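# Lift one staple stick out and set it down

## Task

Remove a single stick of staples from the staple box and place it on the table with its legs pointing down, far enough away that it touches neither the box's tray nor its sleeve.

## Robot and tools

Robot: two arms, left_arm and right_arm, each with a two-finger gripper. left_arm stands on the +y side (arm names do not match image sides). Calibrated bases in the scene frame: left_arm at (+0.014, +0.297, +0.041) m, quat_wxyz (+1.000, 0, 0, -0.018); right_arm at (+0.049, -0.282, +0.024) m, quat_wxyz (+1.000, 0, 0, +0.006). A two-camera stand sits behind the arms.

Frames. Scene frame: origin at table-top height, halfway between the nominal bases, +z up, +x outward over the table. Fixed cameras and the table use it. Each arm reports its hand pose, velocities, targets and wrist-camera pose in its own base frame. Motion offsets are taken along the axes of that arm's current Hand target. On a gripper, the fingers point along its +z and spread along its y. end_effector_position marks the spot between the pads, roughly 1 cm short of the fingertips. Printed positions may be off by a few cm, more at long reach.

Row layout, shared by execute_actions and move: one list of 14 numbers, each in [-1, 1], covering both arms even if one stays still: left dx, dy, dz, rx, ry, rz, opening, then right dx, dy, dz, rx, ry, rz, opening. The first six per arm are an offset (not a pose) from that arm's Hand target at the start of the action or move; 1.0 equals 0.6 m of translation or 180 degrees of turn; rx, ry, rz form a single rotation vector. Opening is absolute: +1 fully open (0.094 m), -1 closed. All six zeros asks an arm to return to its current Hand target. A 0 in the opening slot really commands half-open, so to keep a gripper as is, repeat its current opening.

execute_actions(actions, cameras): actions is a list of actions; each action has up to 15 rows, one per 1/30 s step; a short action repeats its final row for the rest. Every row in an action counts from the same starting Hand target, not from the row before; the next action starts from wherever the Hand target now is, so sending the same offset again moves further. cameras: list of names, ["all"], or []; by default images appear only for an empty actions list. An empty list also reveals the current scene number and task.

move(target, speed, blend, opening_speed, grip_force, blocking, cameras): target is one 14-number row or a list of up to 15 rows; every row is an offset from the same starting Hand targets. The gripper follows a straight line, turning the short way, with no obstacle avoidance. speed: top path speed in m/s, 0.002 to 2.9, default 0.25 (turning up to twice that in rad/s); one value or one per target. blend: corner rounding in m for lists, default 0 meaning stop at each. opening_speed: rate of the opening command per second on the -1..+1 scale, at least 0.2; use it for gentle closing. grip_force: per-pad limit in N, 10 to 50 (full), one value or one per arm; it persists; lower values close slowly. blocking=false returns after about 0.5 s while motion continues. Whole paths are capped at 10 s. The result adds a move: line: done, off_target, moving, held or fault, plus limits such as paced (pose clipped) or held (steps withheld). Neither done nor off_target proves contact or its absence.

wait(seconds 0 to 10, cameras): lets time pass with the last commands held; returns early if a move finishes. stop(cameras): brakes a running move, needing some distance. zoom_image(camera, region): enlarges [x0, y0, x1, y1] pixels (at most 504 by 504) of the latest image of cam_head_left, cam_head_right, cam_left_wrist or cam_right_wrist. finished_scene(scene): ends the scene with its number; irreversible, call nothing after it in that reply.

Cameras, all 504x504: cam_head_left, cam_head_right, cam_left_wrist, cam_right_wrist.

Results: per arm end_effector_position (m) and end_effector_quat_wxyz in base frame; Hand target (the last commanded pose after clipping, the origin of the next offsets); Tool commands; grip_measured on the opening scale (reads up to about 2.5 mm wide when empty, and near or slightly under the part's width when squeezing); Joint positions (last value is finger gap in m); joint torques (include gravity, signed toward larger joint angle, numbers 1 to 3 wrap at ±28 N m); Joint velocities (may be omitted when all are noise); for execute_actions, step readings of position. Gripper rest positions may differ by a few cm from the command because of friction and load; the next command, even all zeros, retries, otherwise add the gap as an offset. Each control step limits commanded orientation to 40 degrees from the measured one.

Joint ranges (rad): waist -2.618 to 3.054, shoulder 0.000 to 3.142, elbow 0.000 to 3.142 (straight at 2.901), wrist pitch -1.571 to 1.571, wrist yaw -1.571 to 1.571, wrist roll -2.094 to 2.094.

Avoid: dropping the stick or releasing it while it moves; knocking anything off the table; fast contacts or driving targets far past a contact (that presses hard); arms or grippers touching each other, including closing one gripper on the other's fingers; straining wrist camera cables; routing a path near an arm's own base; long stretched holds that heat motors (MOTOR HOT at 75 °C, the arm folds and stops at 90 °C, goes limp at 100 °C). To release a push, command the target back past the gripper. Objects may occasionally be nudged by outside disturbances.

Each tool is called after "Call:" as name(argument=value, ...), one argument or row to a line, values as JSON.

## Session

Call:
execute_actions(
  actions=[],
)

Call:
zoom_image(
  camera="cam_head_left",
  region=[100, 230, 350, 480],
)

Call:
zoom_image(
  camera="cam_head_right",
  region=[100, 230, 350, 480],
)

Scene clock: 0.00 s.
left_arm: end_effector_position=(+0.2174, -0.1410, +0.3863) grip_measured=+1.000 end_effector_quat_wxyz=(+0.524, +0.039, +0.728, -0.440) | right_arm: end_effector_position=(+0.2731, -0.0468, +0.4124) grip_measured=+1.000 end_effector_quat_wxyz=(+0.606, -0.025, +0.794, +0.028)
Joint positions: left_arm=[-0.218 0.61 0.926 -0.391 0.534 -0.608 0.094] | right_arm=[-0.553 0.89 1.33 -0.766 -0.605 -0.174 0.094]
Joint velocities: within noise
Joint torques (N m): no reading
Heat: left arm: 26 °C; right arm: 26 °C.
Hand target: left_arm +0.2153, -0.1406, +0.3902; +0.528, +0.042, +0.725, -0.440 | right_arm +0.2708, -0.0449, +0.4130; +0.606, -0.025, +0.795, +0.030
Tool commands: left_gripper/opening=+1.0 right_gripper/opening=+1.0

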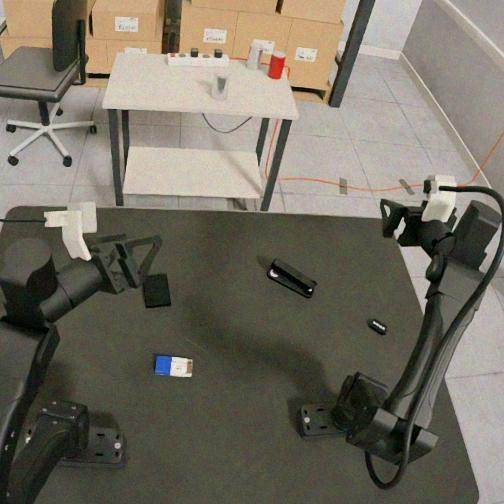

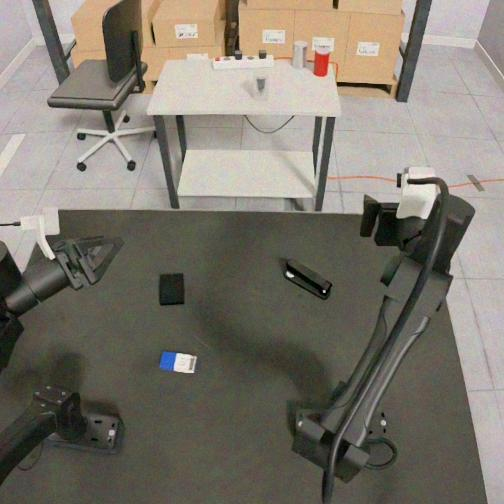

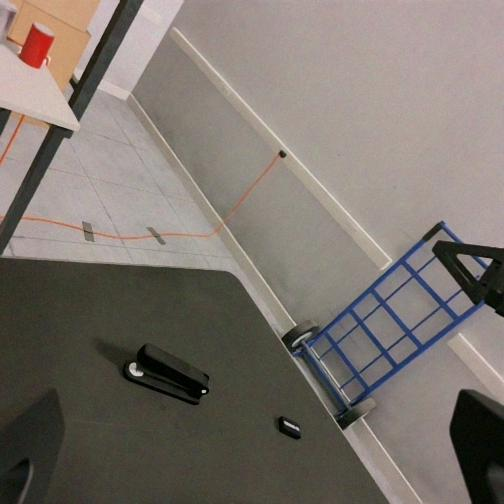

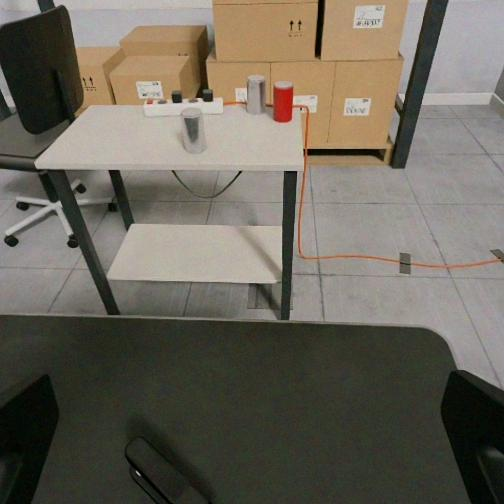

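Scaled by 2.016.

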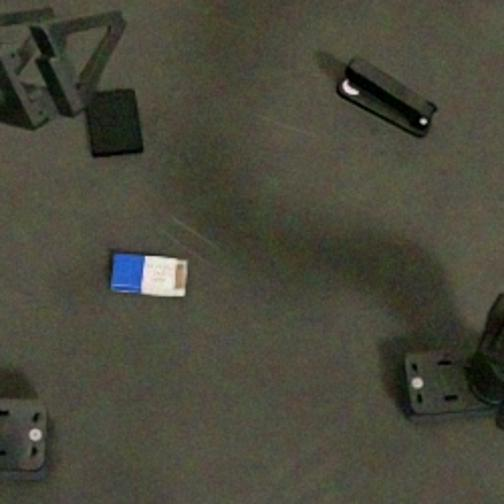

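Scaled by 2.016.

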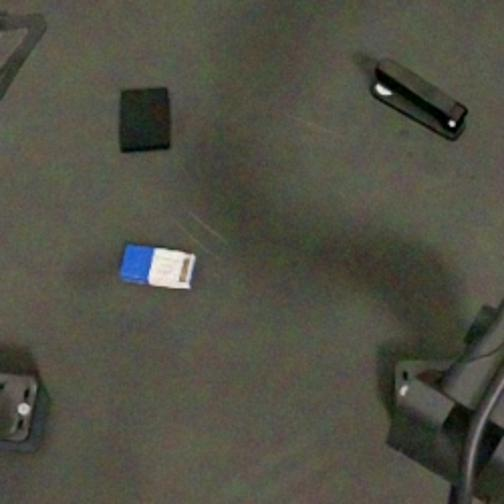

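Call:
move(
  target=[0.403,0.328,-0.001,0.1626,0.3749,0.3352,0.4,0.635,0.476,-0.005,-0.387,0.096,-0.187,0.3],
  speed=0.3,
  cameras=["all"],
)

Call:
zoom_image(
  camera="cam_right_wrist",
  region=[100, 0, 400, 300],
)

Scene clock: 4.87 s.
left_arm: end_effector_position=(+0.2137, -0.1161, +0.0831) grip_measured=+0.402 end_effector_quat_wxyz=(+0.173, +0.713, +0.652, -0.190) | right_arm: end_effector_position=(+0.1502, +0.2387, +0.0572) grip_measured=+0.301 end_effector_quat_wxyz=(+0.356, -0.577, +0.672, +0.298)
Joint positions: left_arm=[-0.125 1.419 0.898 -1.032 0.519 1.53 0.066] | right_arm=[0.627 1.094 0.244 0.08 -0.616 -0.524 0.061]
Joint torques (N m): left_arm=[-0.5 -4.94 3.96 0.42 0.29 0.07] | right_arm=[0.8 -0.62 4.86 1.43 -0.28 0.02]
Heat: left arm: 27 °C; right arm: 26 °C.
Hand target: left_arm +0.2121, -0.1182, +0.0793; +0.173, +0.718, +0.646, -0.193 | right_arm +0.1453, +0.2381, +0.0512; +0.350, -0.578, +0.673, +0.301
Off the commanded pose: left_arm 0.005 m, 1 deg | right_arm 0.008 m, 1 deg.
move: done

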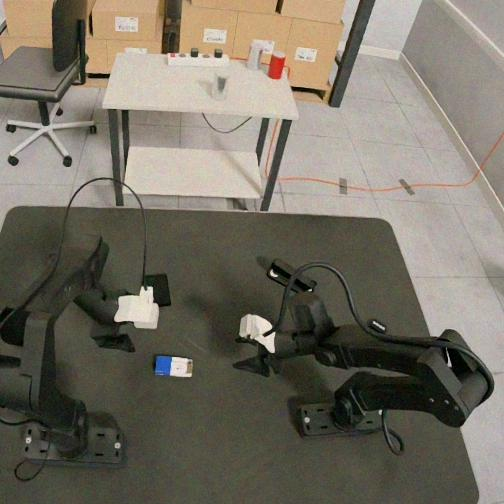

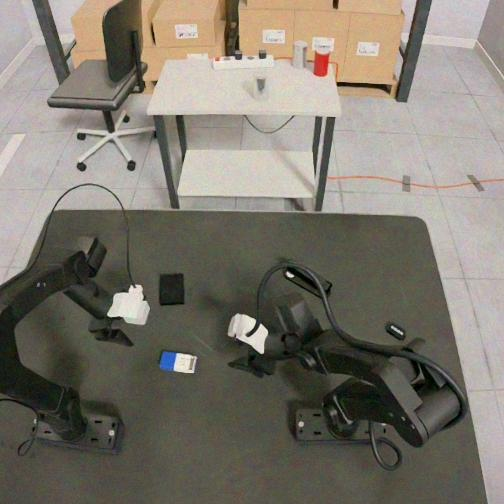

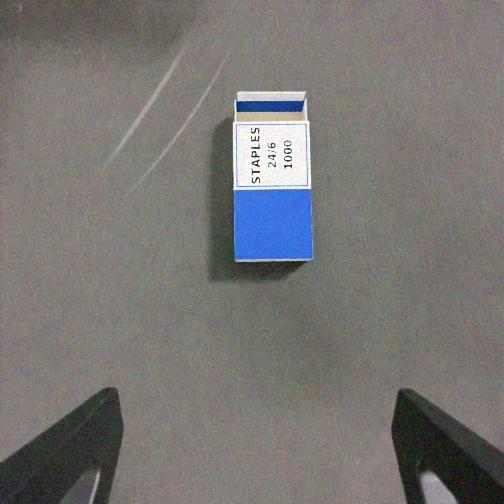

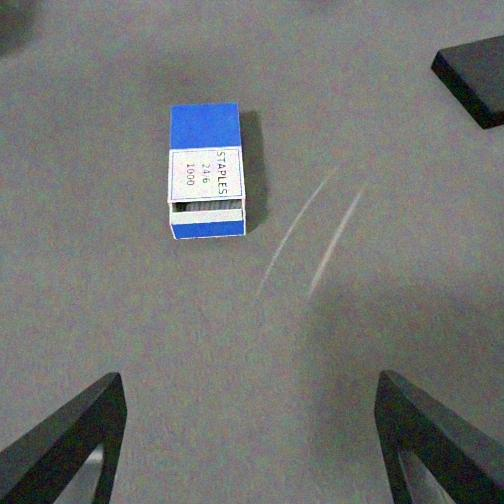

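Scaled by 1.680.

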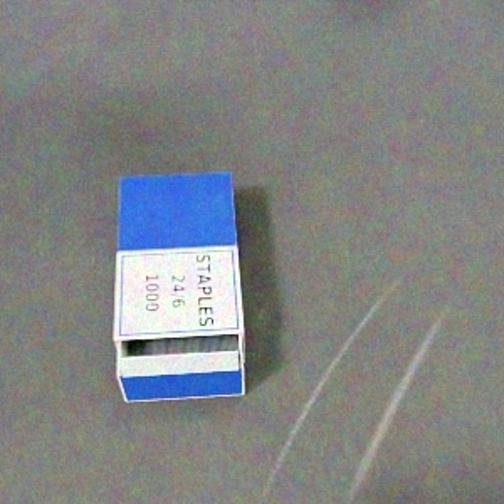

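Call:
move(
  target=[
    [0.0062,-0.0172,0.2042,0,0,0,0.3,-0.0047,0.0393,0.1518,0,0,0,0.2],
    [0.0062,-0.0172,0.2042,0,0,0,-0.2,-0.0047,0.0393,0.1518,0,0,0,0.2],
  ],
  speed=0.15,
  opening_speed=0.5,
  cameras=["all"],
)

Call:
zoom_image(
  camera="cam_right_wrist",
  region=[100, 204, 400, 504],
)

Scene clock: 8.70 s.
left_arm: end_effector_position=(+0.1991, -0.1736, -0.0254) grip_measured=-0.198 end_effector_quat_wxyz=(+0.175, +0.719, +0.646, -0.189) | right_arm: end_effector_position=(+0.1309, +0.3103, -0.0007) grip_measured=+0.201 end_effector_quat_wxyz=(+0.344, -0.580, +0.675, +0.299)
Joint positions: left_arm=[-0.39 1.636 0.591 -0.358 0.495 1.245 0.038] | right_arm=[0.981 1.67 0.255 0.742 -0.356 -0.265 0.056]
Joint torques (N m): left_arm=[-0.59 -5.53 2.88 0.65 0.29 -0.1] | right_arm=[0.75 -2.4 4.88 1.66 -0.05 0.06]
Heat: left arm: 27 °C; right arm: 26 °C.
Hand target: left_arm +0.1957, -0.1749, -0.0286; +0.173, +0.718, +0.646, -0.193 | right_arm +0.1333, +0.3170, +0.0011; +0.350, -0.578, +0.673, +0.301
Off the commanded pose: left_arm 0.005 m, 1 deg | right_arm 0.007 m, 1 deg.
move: done

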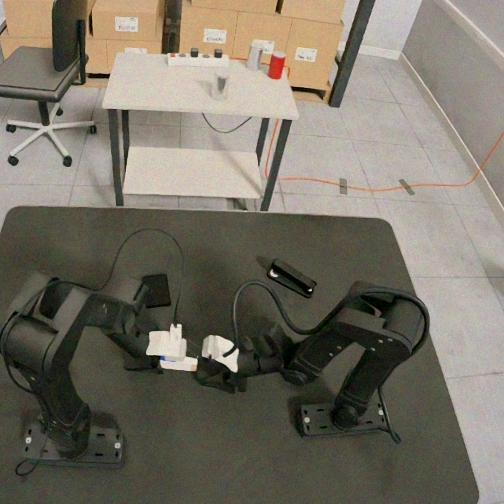

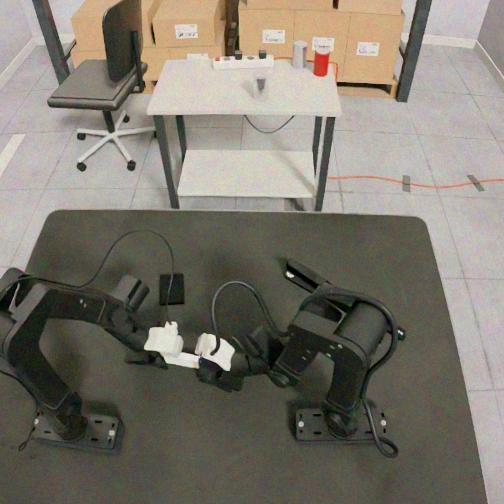

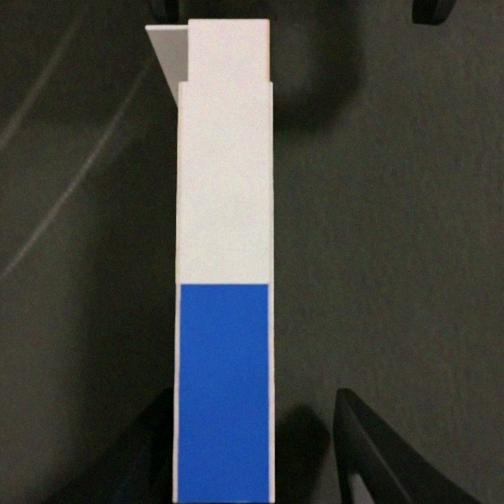

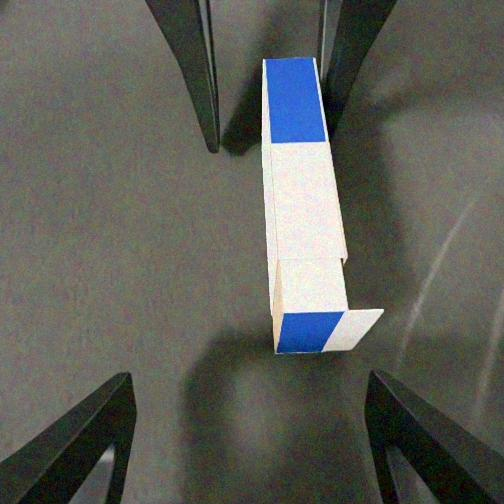

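Scaled by 1.680.

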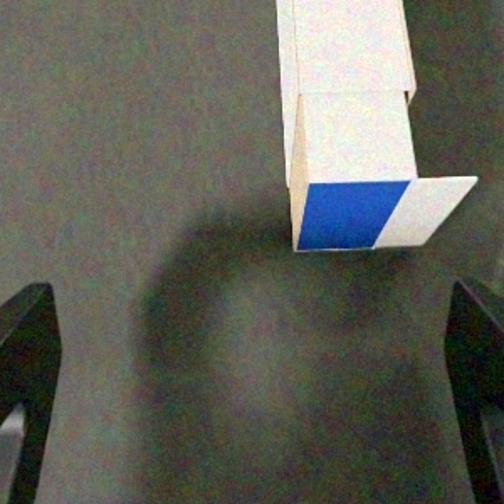

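Call:
move(
  target=[
    [-0.0033,0.0092,-0.0058,0,0,0,-0.2,0,0,-0.08,0,0,0,0.2],
    [-0.0033,0.0092,-0.0058,0,0,0,-0.75,0,0,-0.08,0,0,0,0.2],
  ],
  speed=0.1,
  opening_speed=0.6,
  grip_force=[25,50],
  cameras=["all"],
)

Call:
zoom_image(
  camera="cam_right_wrist",
  region=[150, 0, 450, 300],
)

Scene clock: 12.97 s.
left_arm: end_effector_position=(+0.1991, -0.1736, -0.0254) grip_measured=-0.675 end_effector_quat_wxyz=(+0.175, +0.719, +0.646, -0.189) | right_arm: end_effector_position=(+0.1304, +0.2802, +0.0267) grip_measured=+0.201 end_effector_quat_wxyz=(+0.352, -0.577, +0.676, +0.294)
Joint positions: left_arm=[-0.39 1.636 0.591 -0.358 0.495 1.245 0.015] | right_arm=[0.901 1.361 0.198 0.482 -0.403 -0.319 0.056]
Joint torques (N m): left_arm=[0.02 -5.09 5.01 0.4 0.27 -0.02] | right_arm=[-0.75 -4.14 4.3 1.31 -0.41 0]
Heat: left arm: 27 °C; right arm: 27 °C.
Hand target: left_arm +0.2012, -0.1754, -0.0246; +0.173, +0.718, +0.646, -0.193 | right_arm +0.1274, +0.2781, +0.0287; +0.350, -0.578, +0.673, +0.301
Off the commanded pose: left_arm 0.003 m, 1 deg | right_arm 0.004 m, 1 deg.
grip_force (N): 25, 50
move: done

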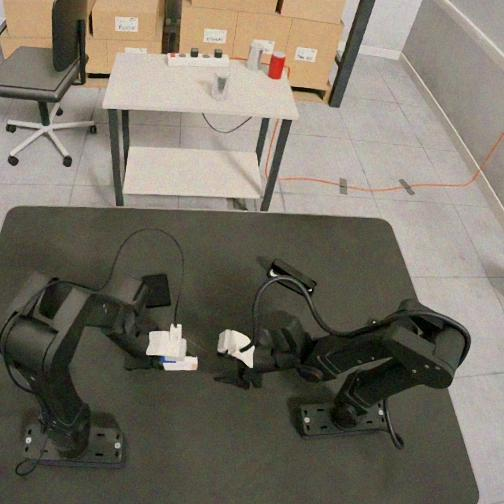

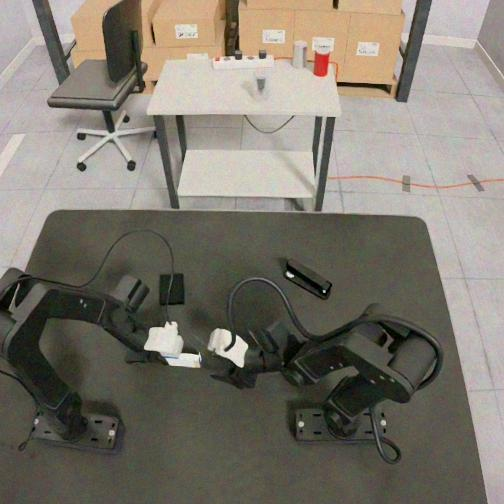

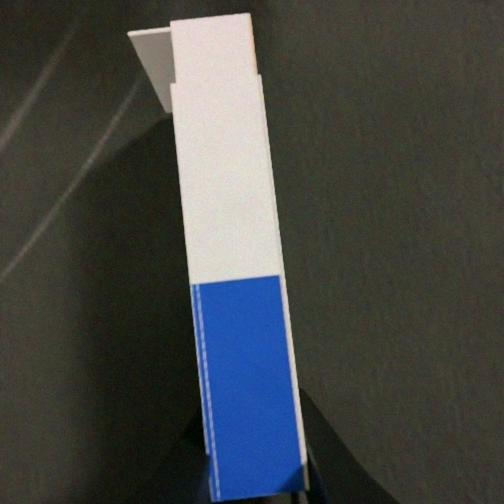

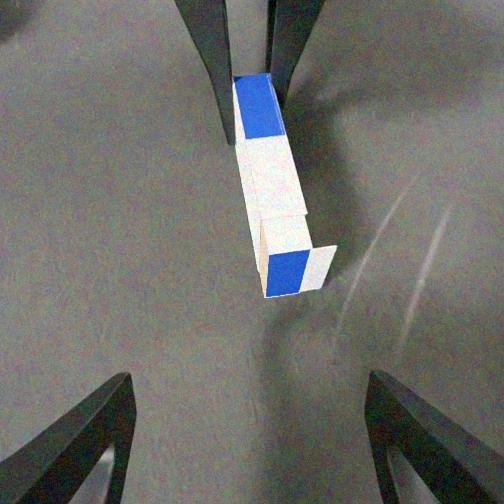

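Scaled by 1.680.

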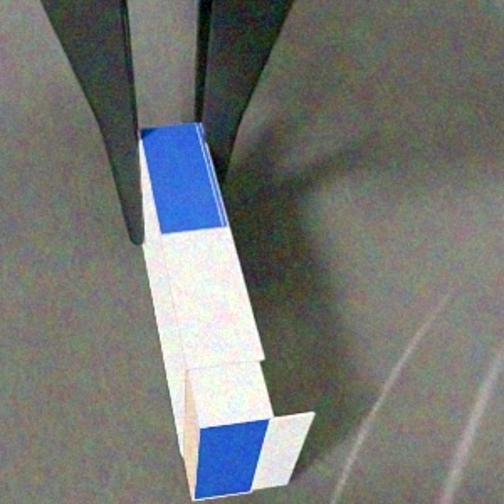

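Call:
move(
  target=[
    [-0.025,0,-0.0433,0,0,0,-0.75,0,0,0,0,0,0,0.2],
    [-0.058,0,-0.1,-0.2406,0,0.1389,-0.75,0,0,0,0,0,0,0.2],
  ],
  speed=0.15,
  blend=[0.015,0],
  cameras=["all"],
)

Call:
zoom_image(
  camera="cam_right_wrist",
  region=[150, 0, 450, 300],
)

Scene clock: 17.60 s.
left_arm: end_effector_position=(+0.2025, -0.1751, +0.0452) grip_measured=-0.678 end_effector_quat_wxyz=(+0.456, +0.724, +0.510, +0.096) | right_arm: end_effector_position=(+0.1304, +0.2802, +0.0267) grip_measured=+0.201 end_effector_quat_wxyz=(+0.352, -0.577, +0.676, +0.294)
Joint positions: left_arm=[-0.675 0.843 0.068 0.171 0.062 1.207 0.015] | right_arm=[0.901 1.361 0.198 0.482 -0.403 -0.319 0.056]
Joint torques (N m): left_arm=[-0.57 -1.61 4.31 1.75 0.01 0.02] | right_arm=[-0.85 -3.95 4.31 1.31 -0.42 -0.07]
Heat: left arm: 27 °C; right arm: 27 °C.
Hand target: left_arm +0.2012, -0.1755, +0.0447; +0.461, +0.724, +0.504, +0.098 | right_arm +0.1274, +0.2781, +0.0287; +0.350, -0.578, +0.673, +0.301
Off the commanded pose: left_arm 0.001 m, 1 deg | right_arm 0.004 m, 1 deg.
grip_force (N): 25, 50
move: done

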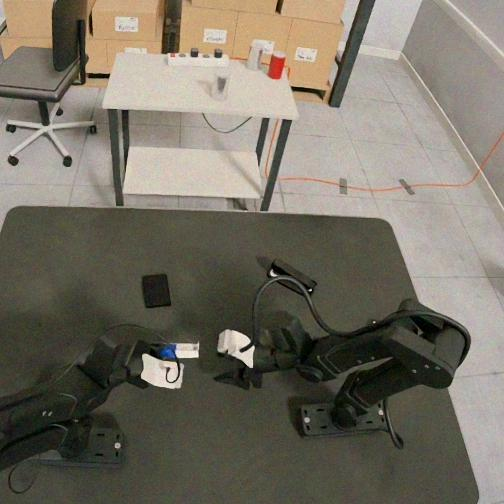

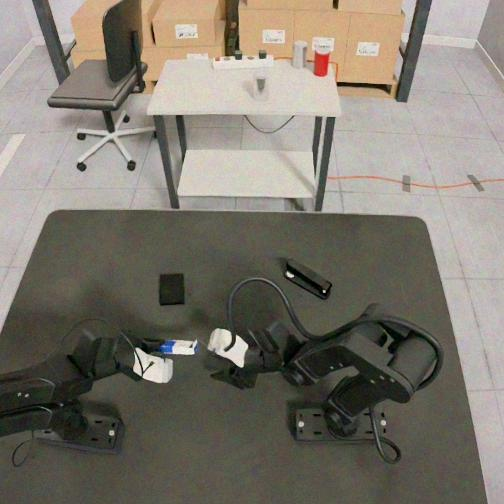

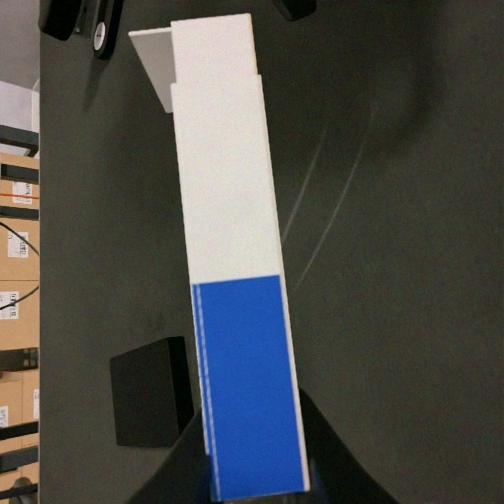

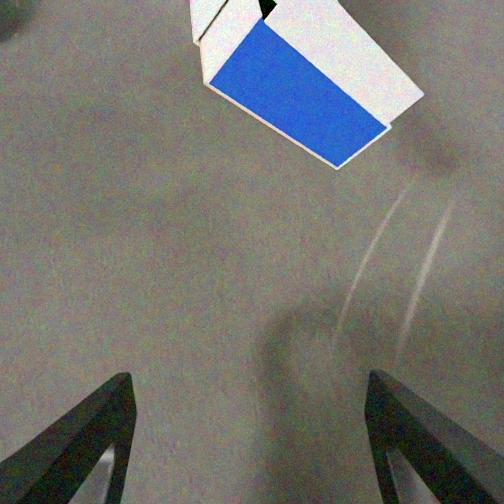

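Scaled by 1.680.

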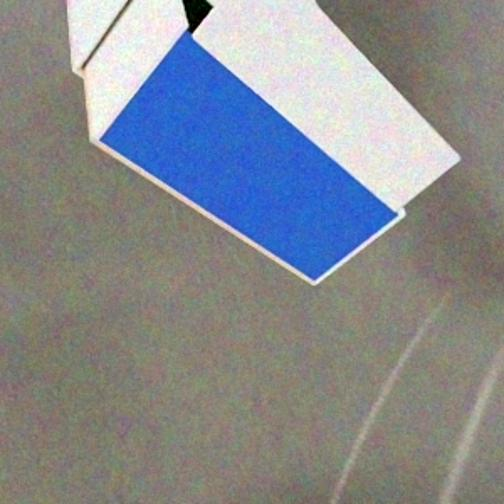

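Call:
move(
  target=[0.0269,-0.0639,0.0465,-0.024,0,0.0139,-0.75,0,0,0,0,0,0,0.2],
  speed=0.12,
  cameras=["all"],
)

Call:
zoom_image(
  camera="cam_right_wrist",
  region=[100, 0, 450, 350],
)

Scene clock: 19.83 s.
left_arm: end_effector_position=(+0.2039, -0.1760, -0.0039) grip_measured=-0.678 end_effector_quat_wxyz=(+0.418, +0.745, +0.508, +0.108) | right_arm: end_effector_position=(+0.1304, +0.2802, +0.0267) grip_measured=+0.201 end_effector_quat_wxyz=(+0.352, -0.577, +0.676, +0.294)
Joint positions: left_arm=[-0.711 1.307 0.006 0.623 0.007 1.23 0.015] | right_arm=[0.901 1.361 0.198 0.482 -0.403 -0.319 0.056]
Joint torques (N m): left_arm=[-0.58 -2.19 2.71 1.63 0.04 0.02] | right_arm=[-0.72 -4.05 4.37 1.36 -0.4 -0.01]
Heat: left arm: 28 °C; right arm: 27 °C.
Hand target: left_arm +0.2012, -0.1755, -0.0054; +0.485, +0.717, +0.484, +0.127 | right_arm +0.1274, +0.2781, +0.0287; +0.350, -0.578, +0.673, +0.301
Off the commanded pose: left_arm 0.003 m, 9 deg | right_arm 0.004 m, 1 deg.
joint sent to its limit (left arm) — joint 3 (elbow), lower limit, where the elbow is as bent as it goes. The joint targets are off in orientation, not in position.
grip_force (N): 25, 50
move: off_target (left_arm)

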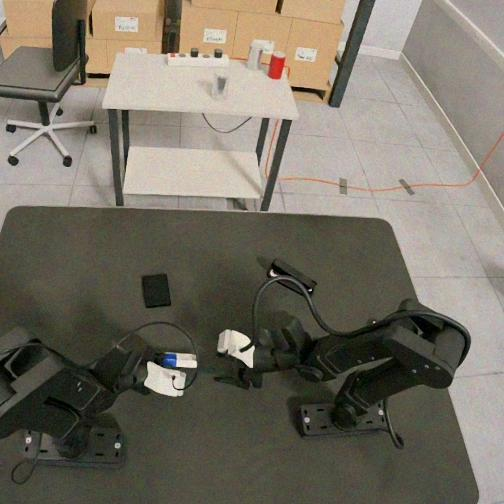

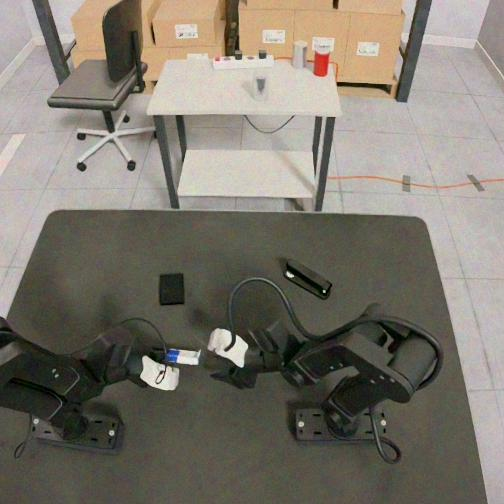

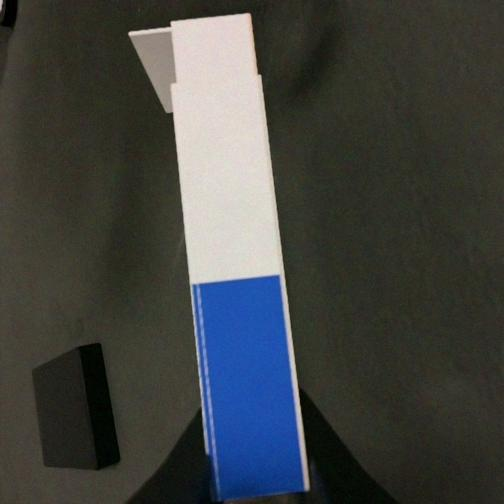

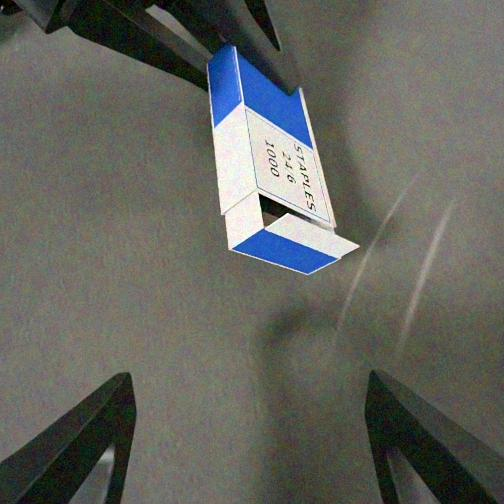

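Scaled by 1.440.

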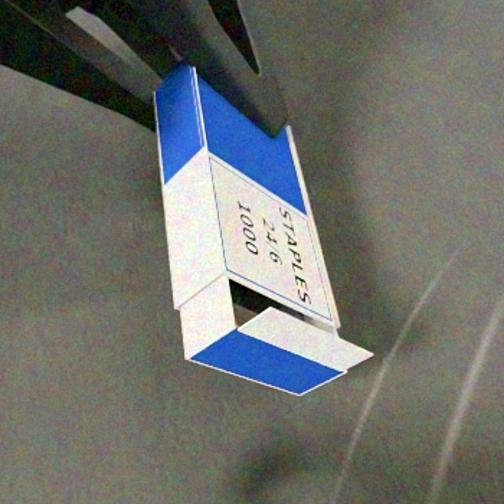

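Call:
move(
  target=[0.0787,0.0748,0.1043,0,0,0,-0.75,0,0,0,0,0,0,0.2],
  speed=0.12,
  cameras=["all"],
)

Call:
zoom_image(
  camera="cam_right_wrist",
  region=[200, 0, 504, 304],
)

Call:
zoom_image(
  camera="cam_head_left",
  region=[90, 300, 250, 460],
)

Scene clock: 21.77 s.
left_arm: end_effector_position=(+0.2868, -0.1727, -0.0181) grip_measured=-0.678 end_effector_quat_wxyz=(+0.472, +0.720, +0.492, +0.125) | right_arm: end_effector_position=(+0.1304, +0.2802, +0.0267) grip_measured=+0.201 end_effector_quat_wxyz=(+0.352, -0.577, +0.676, +0.294)
Joint positions: left_arm=[-0.406 1.928 0.171 1.186 0.26 1.393 0.015] | right_arm=[0.901 1.361 0.198 0.482 -0.403 -0.319 0.056]
Joint torques (N m): left_arm=[0.59 -5.18 2.1 1.86 0.27 0.01] | right_arm=[-0.77 -4.08 4.53 1.29 -0.43 -0.09]
Heat: left arm: 28 °C; right arm: 27 °C.
Hand target: left_arm +0.2912, -0.1754, -0.0132; +0.485, +0.717, +0.484, +0.127 | right_arm +0.1274, +0.2781, +0.0287; +0.350, -0.578, +0.673, +0.301
Off the commanded pose: left_arm 0.007 m, 2 deg | right_arm 0.004 m, 1 deg.
grip_force (N): 25, 50
move: done

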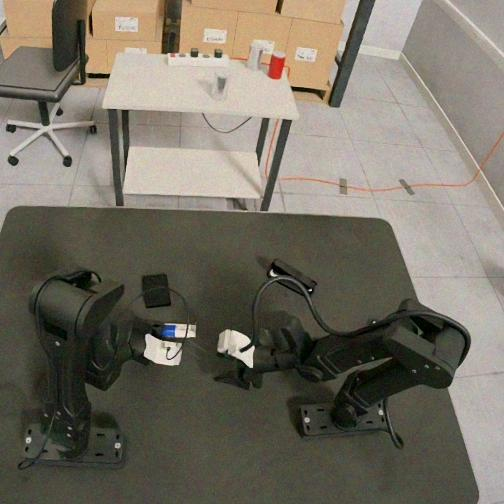

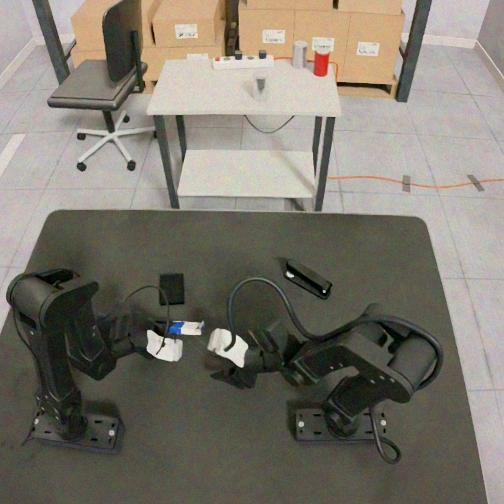

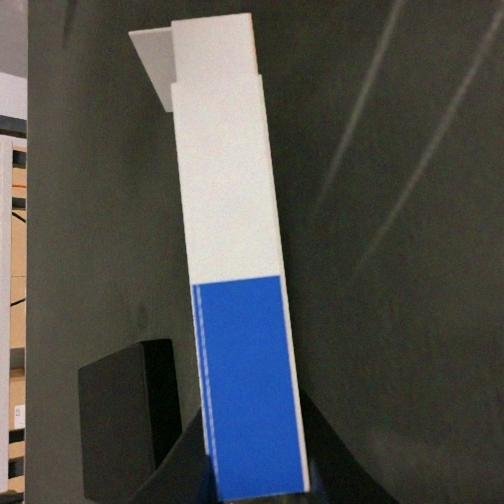

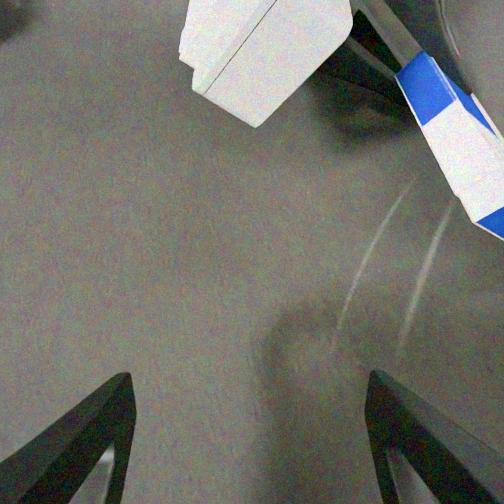

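Scaled by 1.658.

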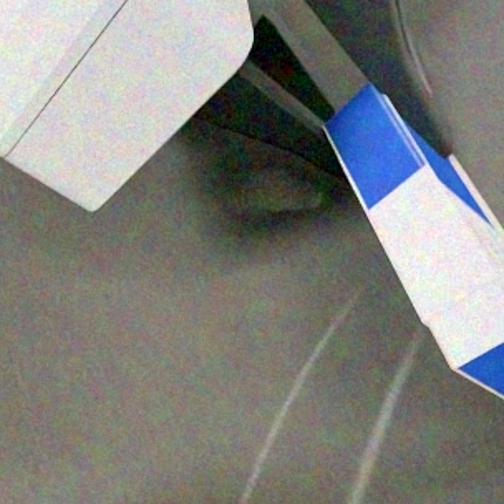

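Scaled by 3.150.

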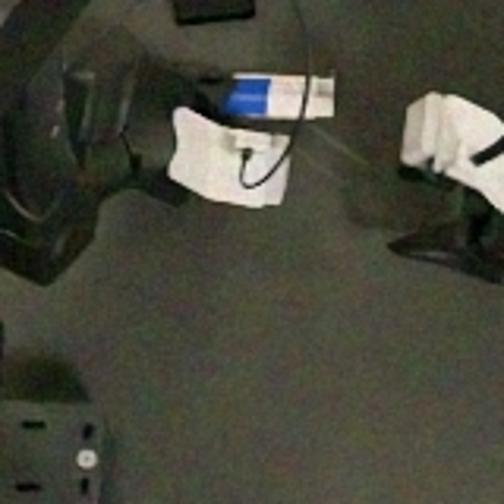

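Call:
move(
  target=[0.003,-0.0085,0.0052,0,0,0,-0.75,0,0,0,0,0,0,0.2],
  speed=0.03,
  cameras=["cam_left_wrist","cam_head_right"],
)

Call:
zoom_image(
  camera="cam_head_right",
  region=[120, 290, 260, 400],
)

Scene clock: 22.80 s.
left_arm: end_effector_position=(+0.2872, -0.1734, -0.0221) grip_measured=-0.679 end_effector_quat_wxyz=(+0.476, +0.719, +0.490, +0.126) | right_arm: end_effector_position=(+0.1304, +0.2802, +0.0267) grip_measured=+0.201 end_effector_quat_wxyz=(+0.352, -0.577, +0.676, +0.294)
Joint positions: left_arm=[-0.406 1.984 0.171 1.25 0.263 1.394 0.015] | right_arm=[0.901 1.361 0.198 0.482 -0.403 -0.319 0.056]
Joint torques (N m): left_arm=[0.55 -5.2 1.94 1.81 0.22 0] | right_arm=[-0.87 -3.89 4.26 1.31 -0.42 -0.08]
Heat: left arm: 28 °C; right arm: 27 °C.
Hand target: left_arm +0.2912, -0.1754, -0.0196; +0.485, +0.717, +0.484, +0.127 | right_arm +0.1274, +0.2781, +0.0287; +0.350, -0.578, +0.673, +0.301
Off the commanded pose: left_arm 0.005 m, 1 deg | right_arm 0.004 m, 1 deg.
grip_force (N): 25, 50
move: done
Images, in order (width x height): cam_head_right 504x504, cam_left_wrist 504x504.

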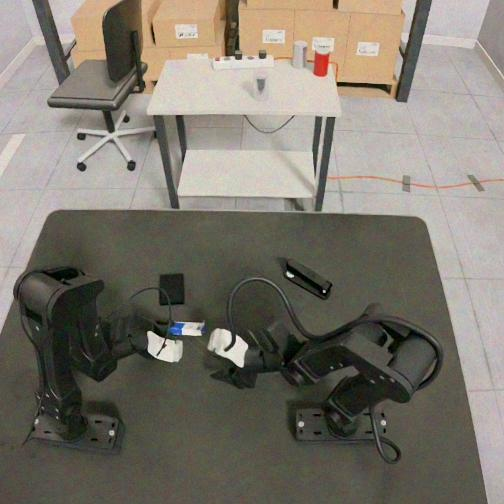

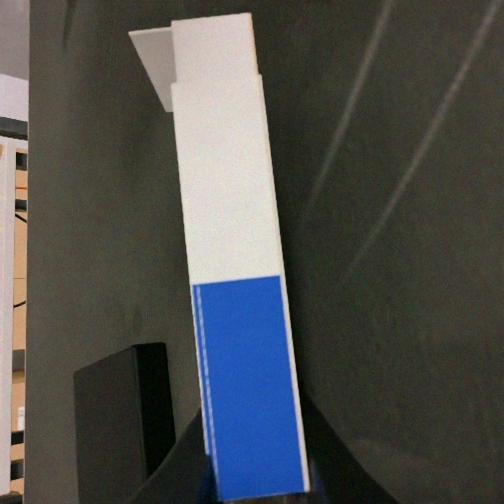

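Scaled by 3.600.

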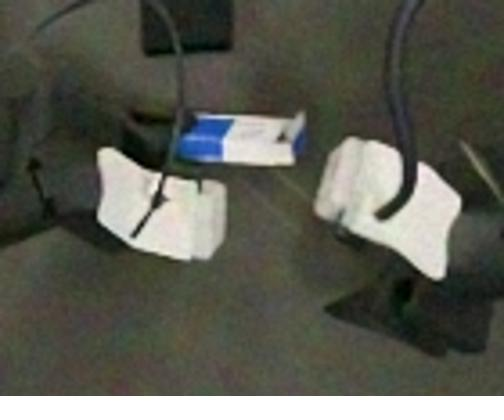

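Call:
move(
  target=[0.0018,-0.006,0.0035,0,0,0,-0.75,0,0,0,0,0,0,0.2],
  speed=0.02,
)

Call:
move(
  target=[0.0018,-0.006,0.0035,0,0,0,-0.75,0,0,0,0,0,0,0.2],
  speed=0.02,
  cameras=["cam_left_wrist"],
)

Scene clock: 23.70 s.
left_arm: end_effector_position=(+0.2899, -0.1749, -0.0223) grip_measured=-0.679 end_effector_quat_wxyz=(+0.483, +0.717, +0.486, +0.130) | right_arm: end_effector_position=(+0.1304, +0.2802, +0.0267) grip_measured=+0.201 end_effector_quat_wxyz=(+0.352, -0.577, +0.676, +0.294)
Joint positions: left_arm=[-0.406 2.023 0.176 1.304 0.265 1.394 0.015] | right_arm=[0.901 1.361 0.198 0.482 -0.403 -0.319 0.056]
Joint torques (N m): left_arm=[0.35 -5.18 1.61 1.68 0.18 0.02] | right_arm=[-0.76 -3.93 4.26 1.34 -0.39 -0.09]
Heat: left arm: 28 °C; right arm: 27 °C.
Hand target: left_arm +0.2911, -0.1755, -0.0239; +0.485, +0.717, +0.484, +0.127 | right_arm +0.1274, +0.2781, +0.0287; +0.350, -0.578, +0.673, +0.301
Off the commanded pose: left_arm 0.002 m, 0 deg | right_arm 0.004 m, 1 deg.
grip_force (N): 25, 50
move: done

Scene clock: 24.53 s.
left_arm: end_effector_position=(+0.2911, -0.1757, -0.0225) grip_measured=-0.679 end_effector_quat_wxyz=(+0.490, +0.714, +0.482, +0.133) | right_arm: end_effector_position=(+0.1304, +0.2802, +0.0267) grip_measured=+0.201 end_effector_quat_wxyz=(+0.352, -0.577, +0.676, +0.294)
Joint positions: left_arm=[-0.406 2.058 0.176 1.356 0.266 1.394 0.015] | right_arm=[0.901 1.361 0.198 0.482 -0.403 -0.319 0.056]
Joint torques (N m): left_arm=[0.39 -5 1.62 1.54 0.2 -0.01] | right_arm=[-0.84 -4.14 4.41 1.31 -0.37 -0.06]
Heat: left arm: 29 °C; right arm: 27 °C.
Hand target: left_arm +0.2909, -0.1756, -0.0281; +0.485, +0.717, +0.484, +0.127 | right_arm +0.1274, +0.2781, +0.0287; +0.350, -0.578, +0.673, +0.301
Off the commanded pose: left_arm 0.006 m, 1 deg | right_arm 0.004 m, 1 deg.
grip_force (N): 25, 50
move: done
Images, in order (width x height): cam_left_wrist 504x504.

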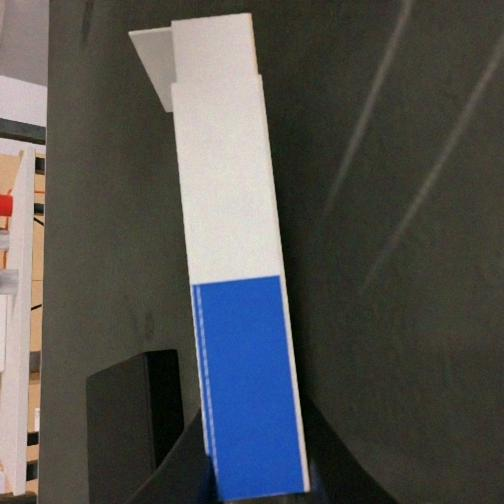

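Call:
move(
  target=[0,0.011,0,0,0,0,-0.42,0,0,0,0,0,0,0.2],
  speed=0.02,
  opening_speed=0.5,
  cameras=["all"],
)

Call:
zoom_image(
  camera="cam_right_wrist",
  region=[200, 0, 504, 304],
)

Call:
zoom_image(
  camera="cam_head_right",
  region=[120, 290, 260, 400],
)

Scene clock: 25.53 s.
left_arm: end_effector_position=(+0.2966, -0.1771, -0.0176) grip_measured=-0.422 end_effector_quat_wxyz=(+0.495, +0.711, +0.480, +0.138) | right_arm: end_effector_position=(+0.1304, +0.2802, +0.0267) grip_measured=+0.201 end_effector_quat_wxyz=(+0.352, -0.577, +0.676, +0.294)
Joint positions: left_arm=[-0.403 2.043 0.189 1.344 0.267 1.395 0.027] | right_arm=[0.901 1.361 0.198 0.482 -0.403 -0.319 0.056]
Joint torques (N m): left_arm=[0.55 -8.01 1.58 1.16 0.18 0.01] | right_arm=[-0.64 -3.99 4.42 1.39 -0.4 -0.07]
Heat: left arm: 29 °C; right arm: 27 °C.
Hand target: left_arm +0.2947, -0.1761, -0.0227; +0.485, +0.717, +0.484, +0.127 | right_arm +0.1274, +0.2781, +0.0287; +0.350, -0.578, +0.673, +0.301
Off the commanded pose: left_arm 0.006 m, 2 deg | right_arm 0.004 m, 1 deg.
grip_force (N): 25, 50
move: done

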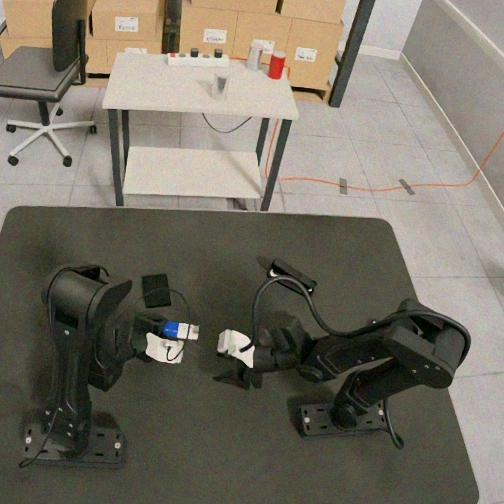

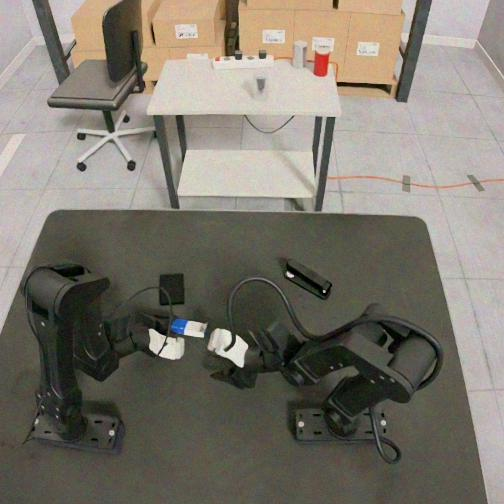

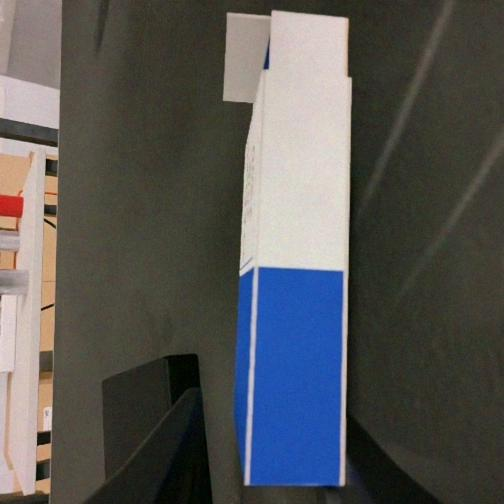

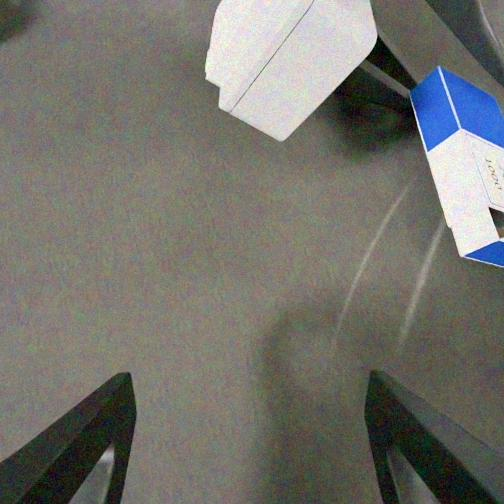

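Scaled by 1.658.

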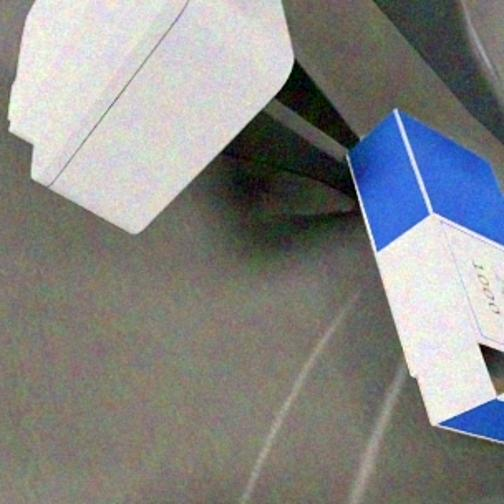

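Scaled by 3.600.

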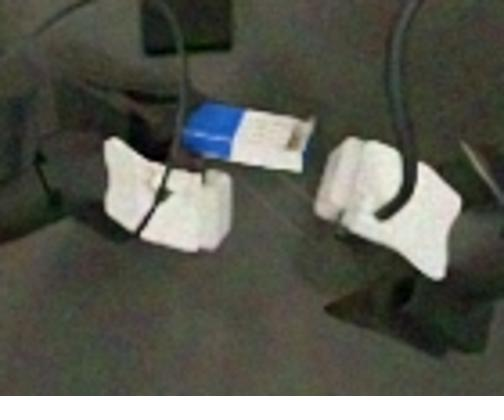

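Call:
move(
  target=[
    [0,0.018,0,0,0,0,0.0,0,0,0,0,0,0,0.2],
    [0,0.002,-0.083,0,0,0,0.0,0,0,0,0,0,0,0.2],
  ],
  speed=0.03,
  opening_speed=0.7,
  cameras=["all"],
)

Call:
zoom_image(
  camera="cam_right_wrist",
  region=[200, 0, 504, 304],
)

Call:
zoom_image(
  camera="cam_head_right",
  region=[120, 290, 260, 400],
)

Scene clock: 29.10 s.
left_arm: end_effector_position=(+0.2674, -0.1487, +0.0046) grip_measured=-0.002 end_effector_quat_wxyz=(+0.488, +0.714, +0.484, +0.135) | right_arm: end_effector_position=(+0.1304, +0.2802, +0.0267) grip_measured=+0.201 end_effector_quat_wxyz=(+0.352, -0.577, +0.676, +0.294)
Joint positions: left_arm=[-0.312 1.735 0.049 1.143 0.342 1.445 0.047] | right_arm=[0.901 1.361 0.198 0.482 -0.403 -0.319 0.056]
Joint torques (N m): left_arm=[0.58 -6.43 1.28 1.35 0.24 0.02] | right_arm=[-0.88 -4.05 4.37 1.37 -0.42 -0.02]
Heat: left arm: 29 °C; right arm: 27 °C.
Hand target: left_arm +0.2628, -0.1476, +0.0029; +0.485, +0.717, +0.484, +0.127 | right_arm +0.1274, +0.2781, +0.0287; +0.350, -0.578, +0.673, +0.301
Off the commanded pose: left_arm 0.005 m, 1 deg | right_arm 0.004 m, 1 deg.
grip_force (N): 25, 50
move: done

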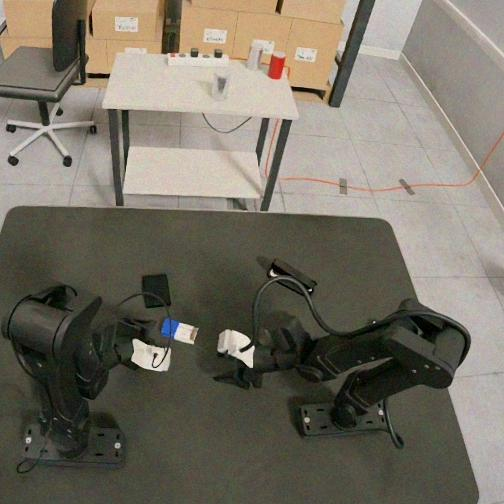

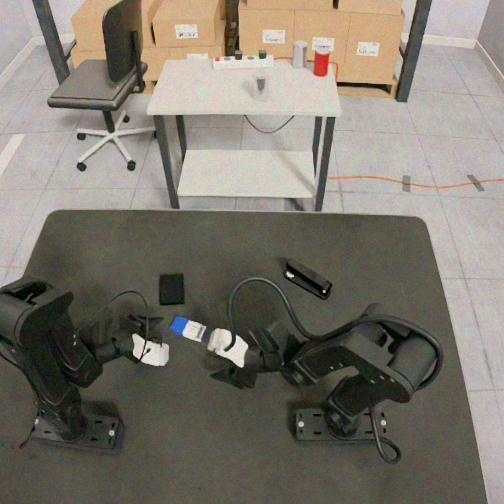

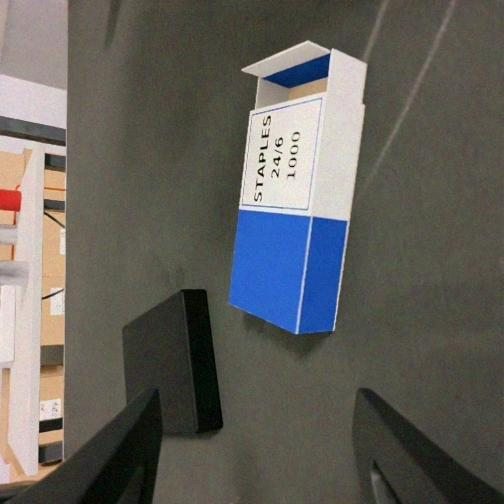

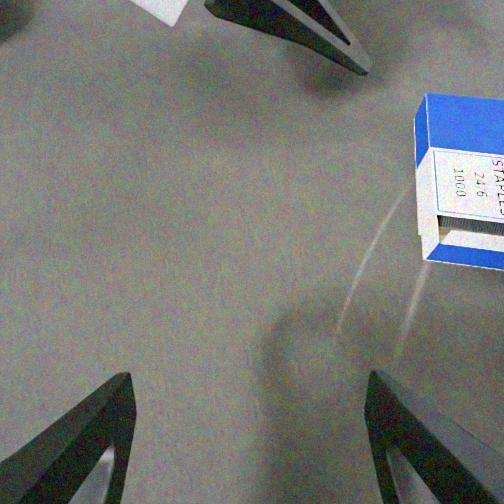

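Scaled by 1.658.

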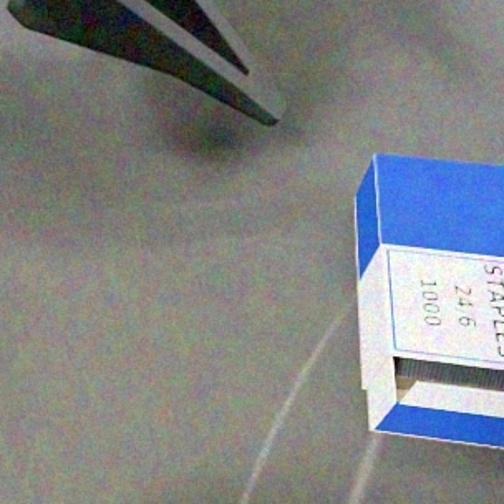

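Scaled by 3.600.

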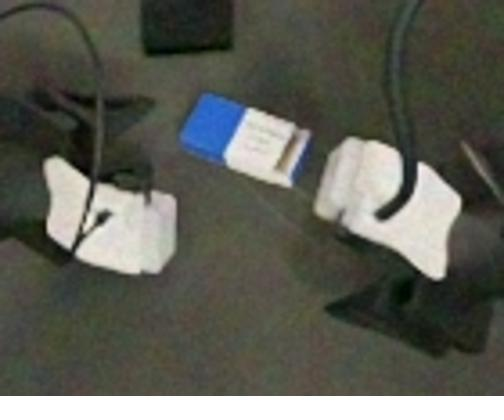

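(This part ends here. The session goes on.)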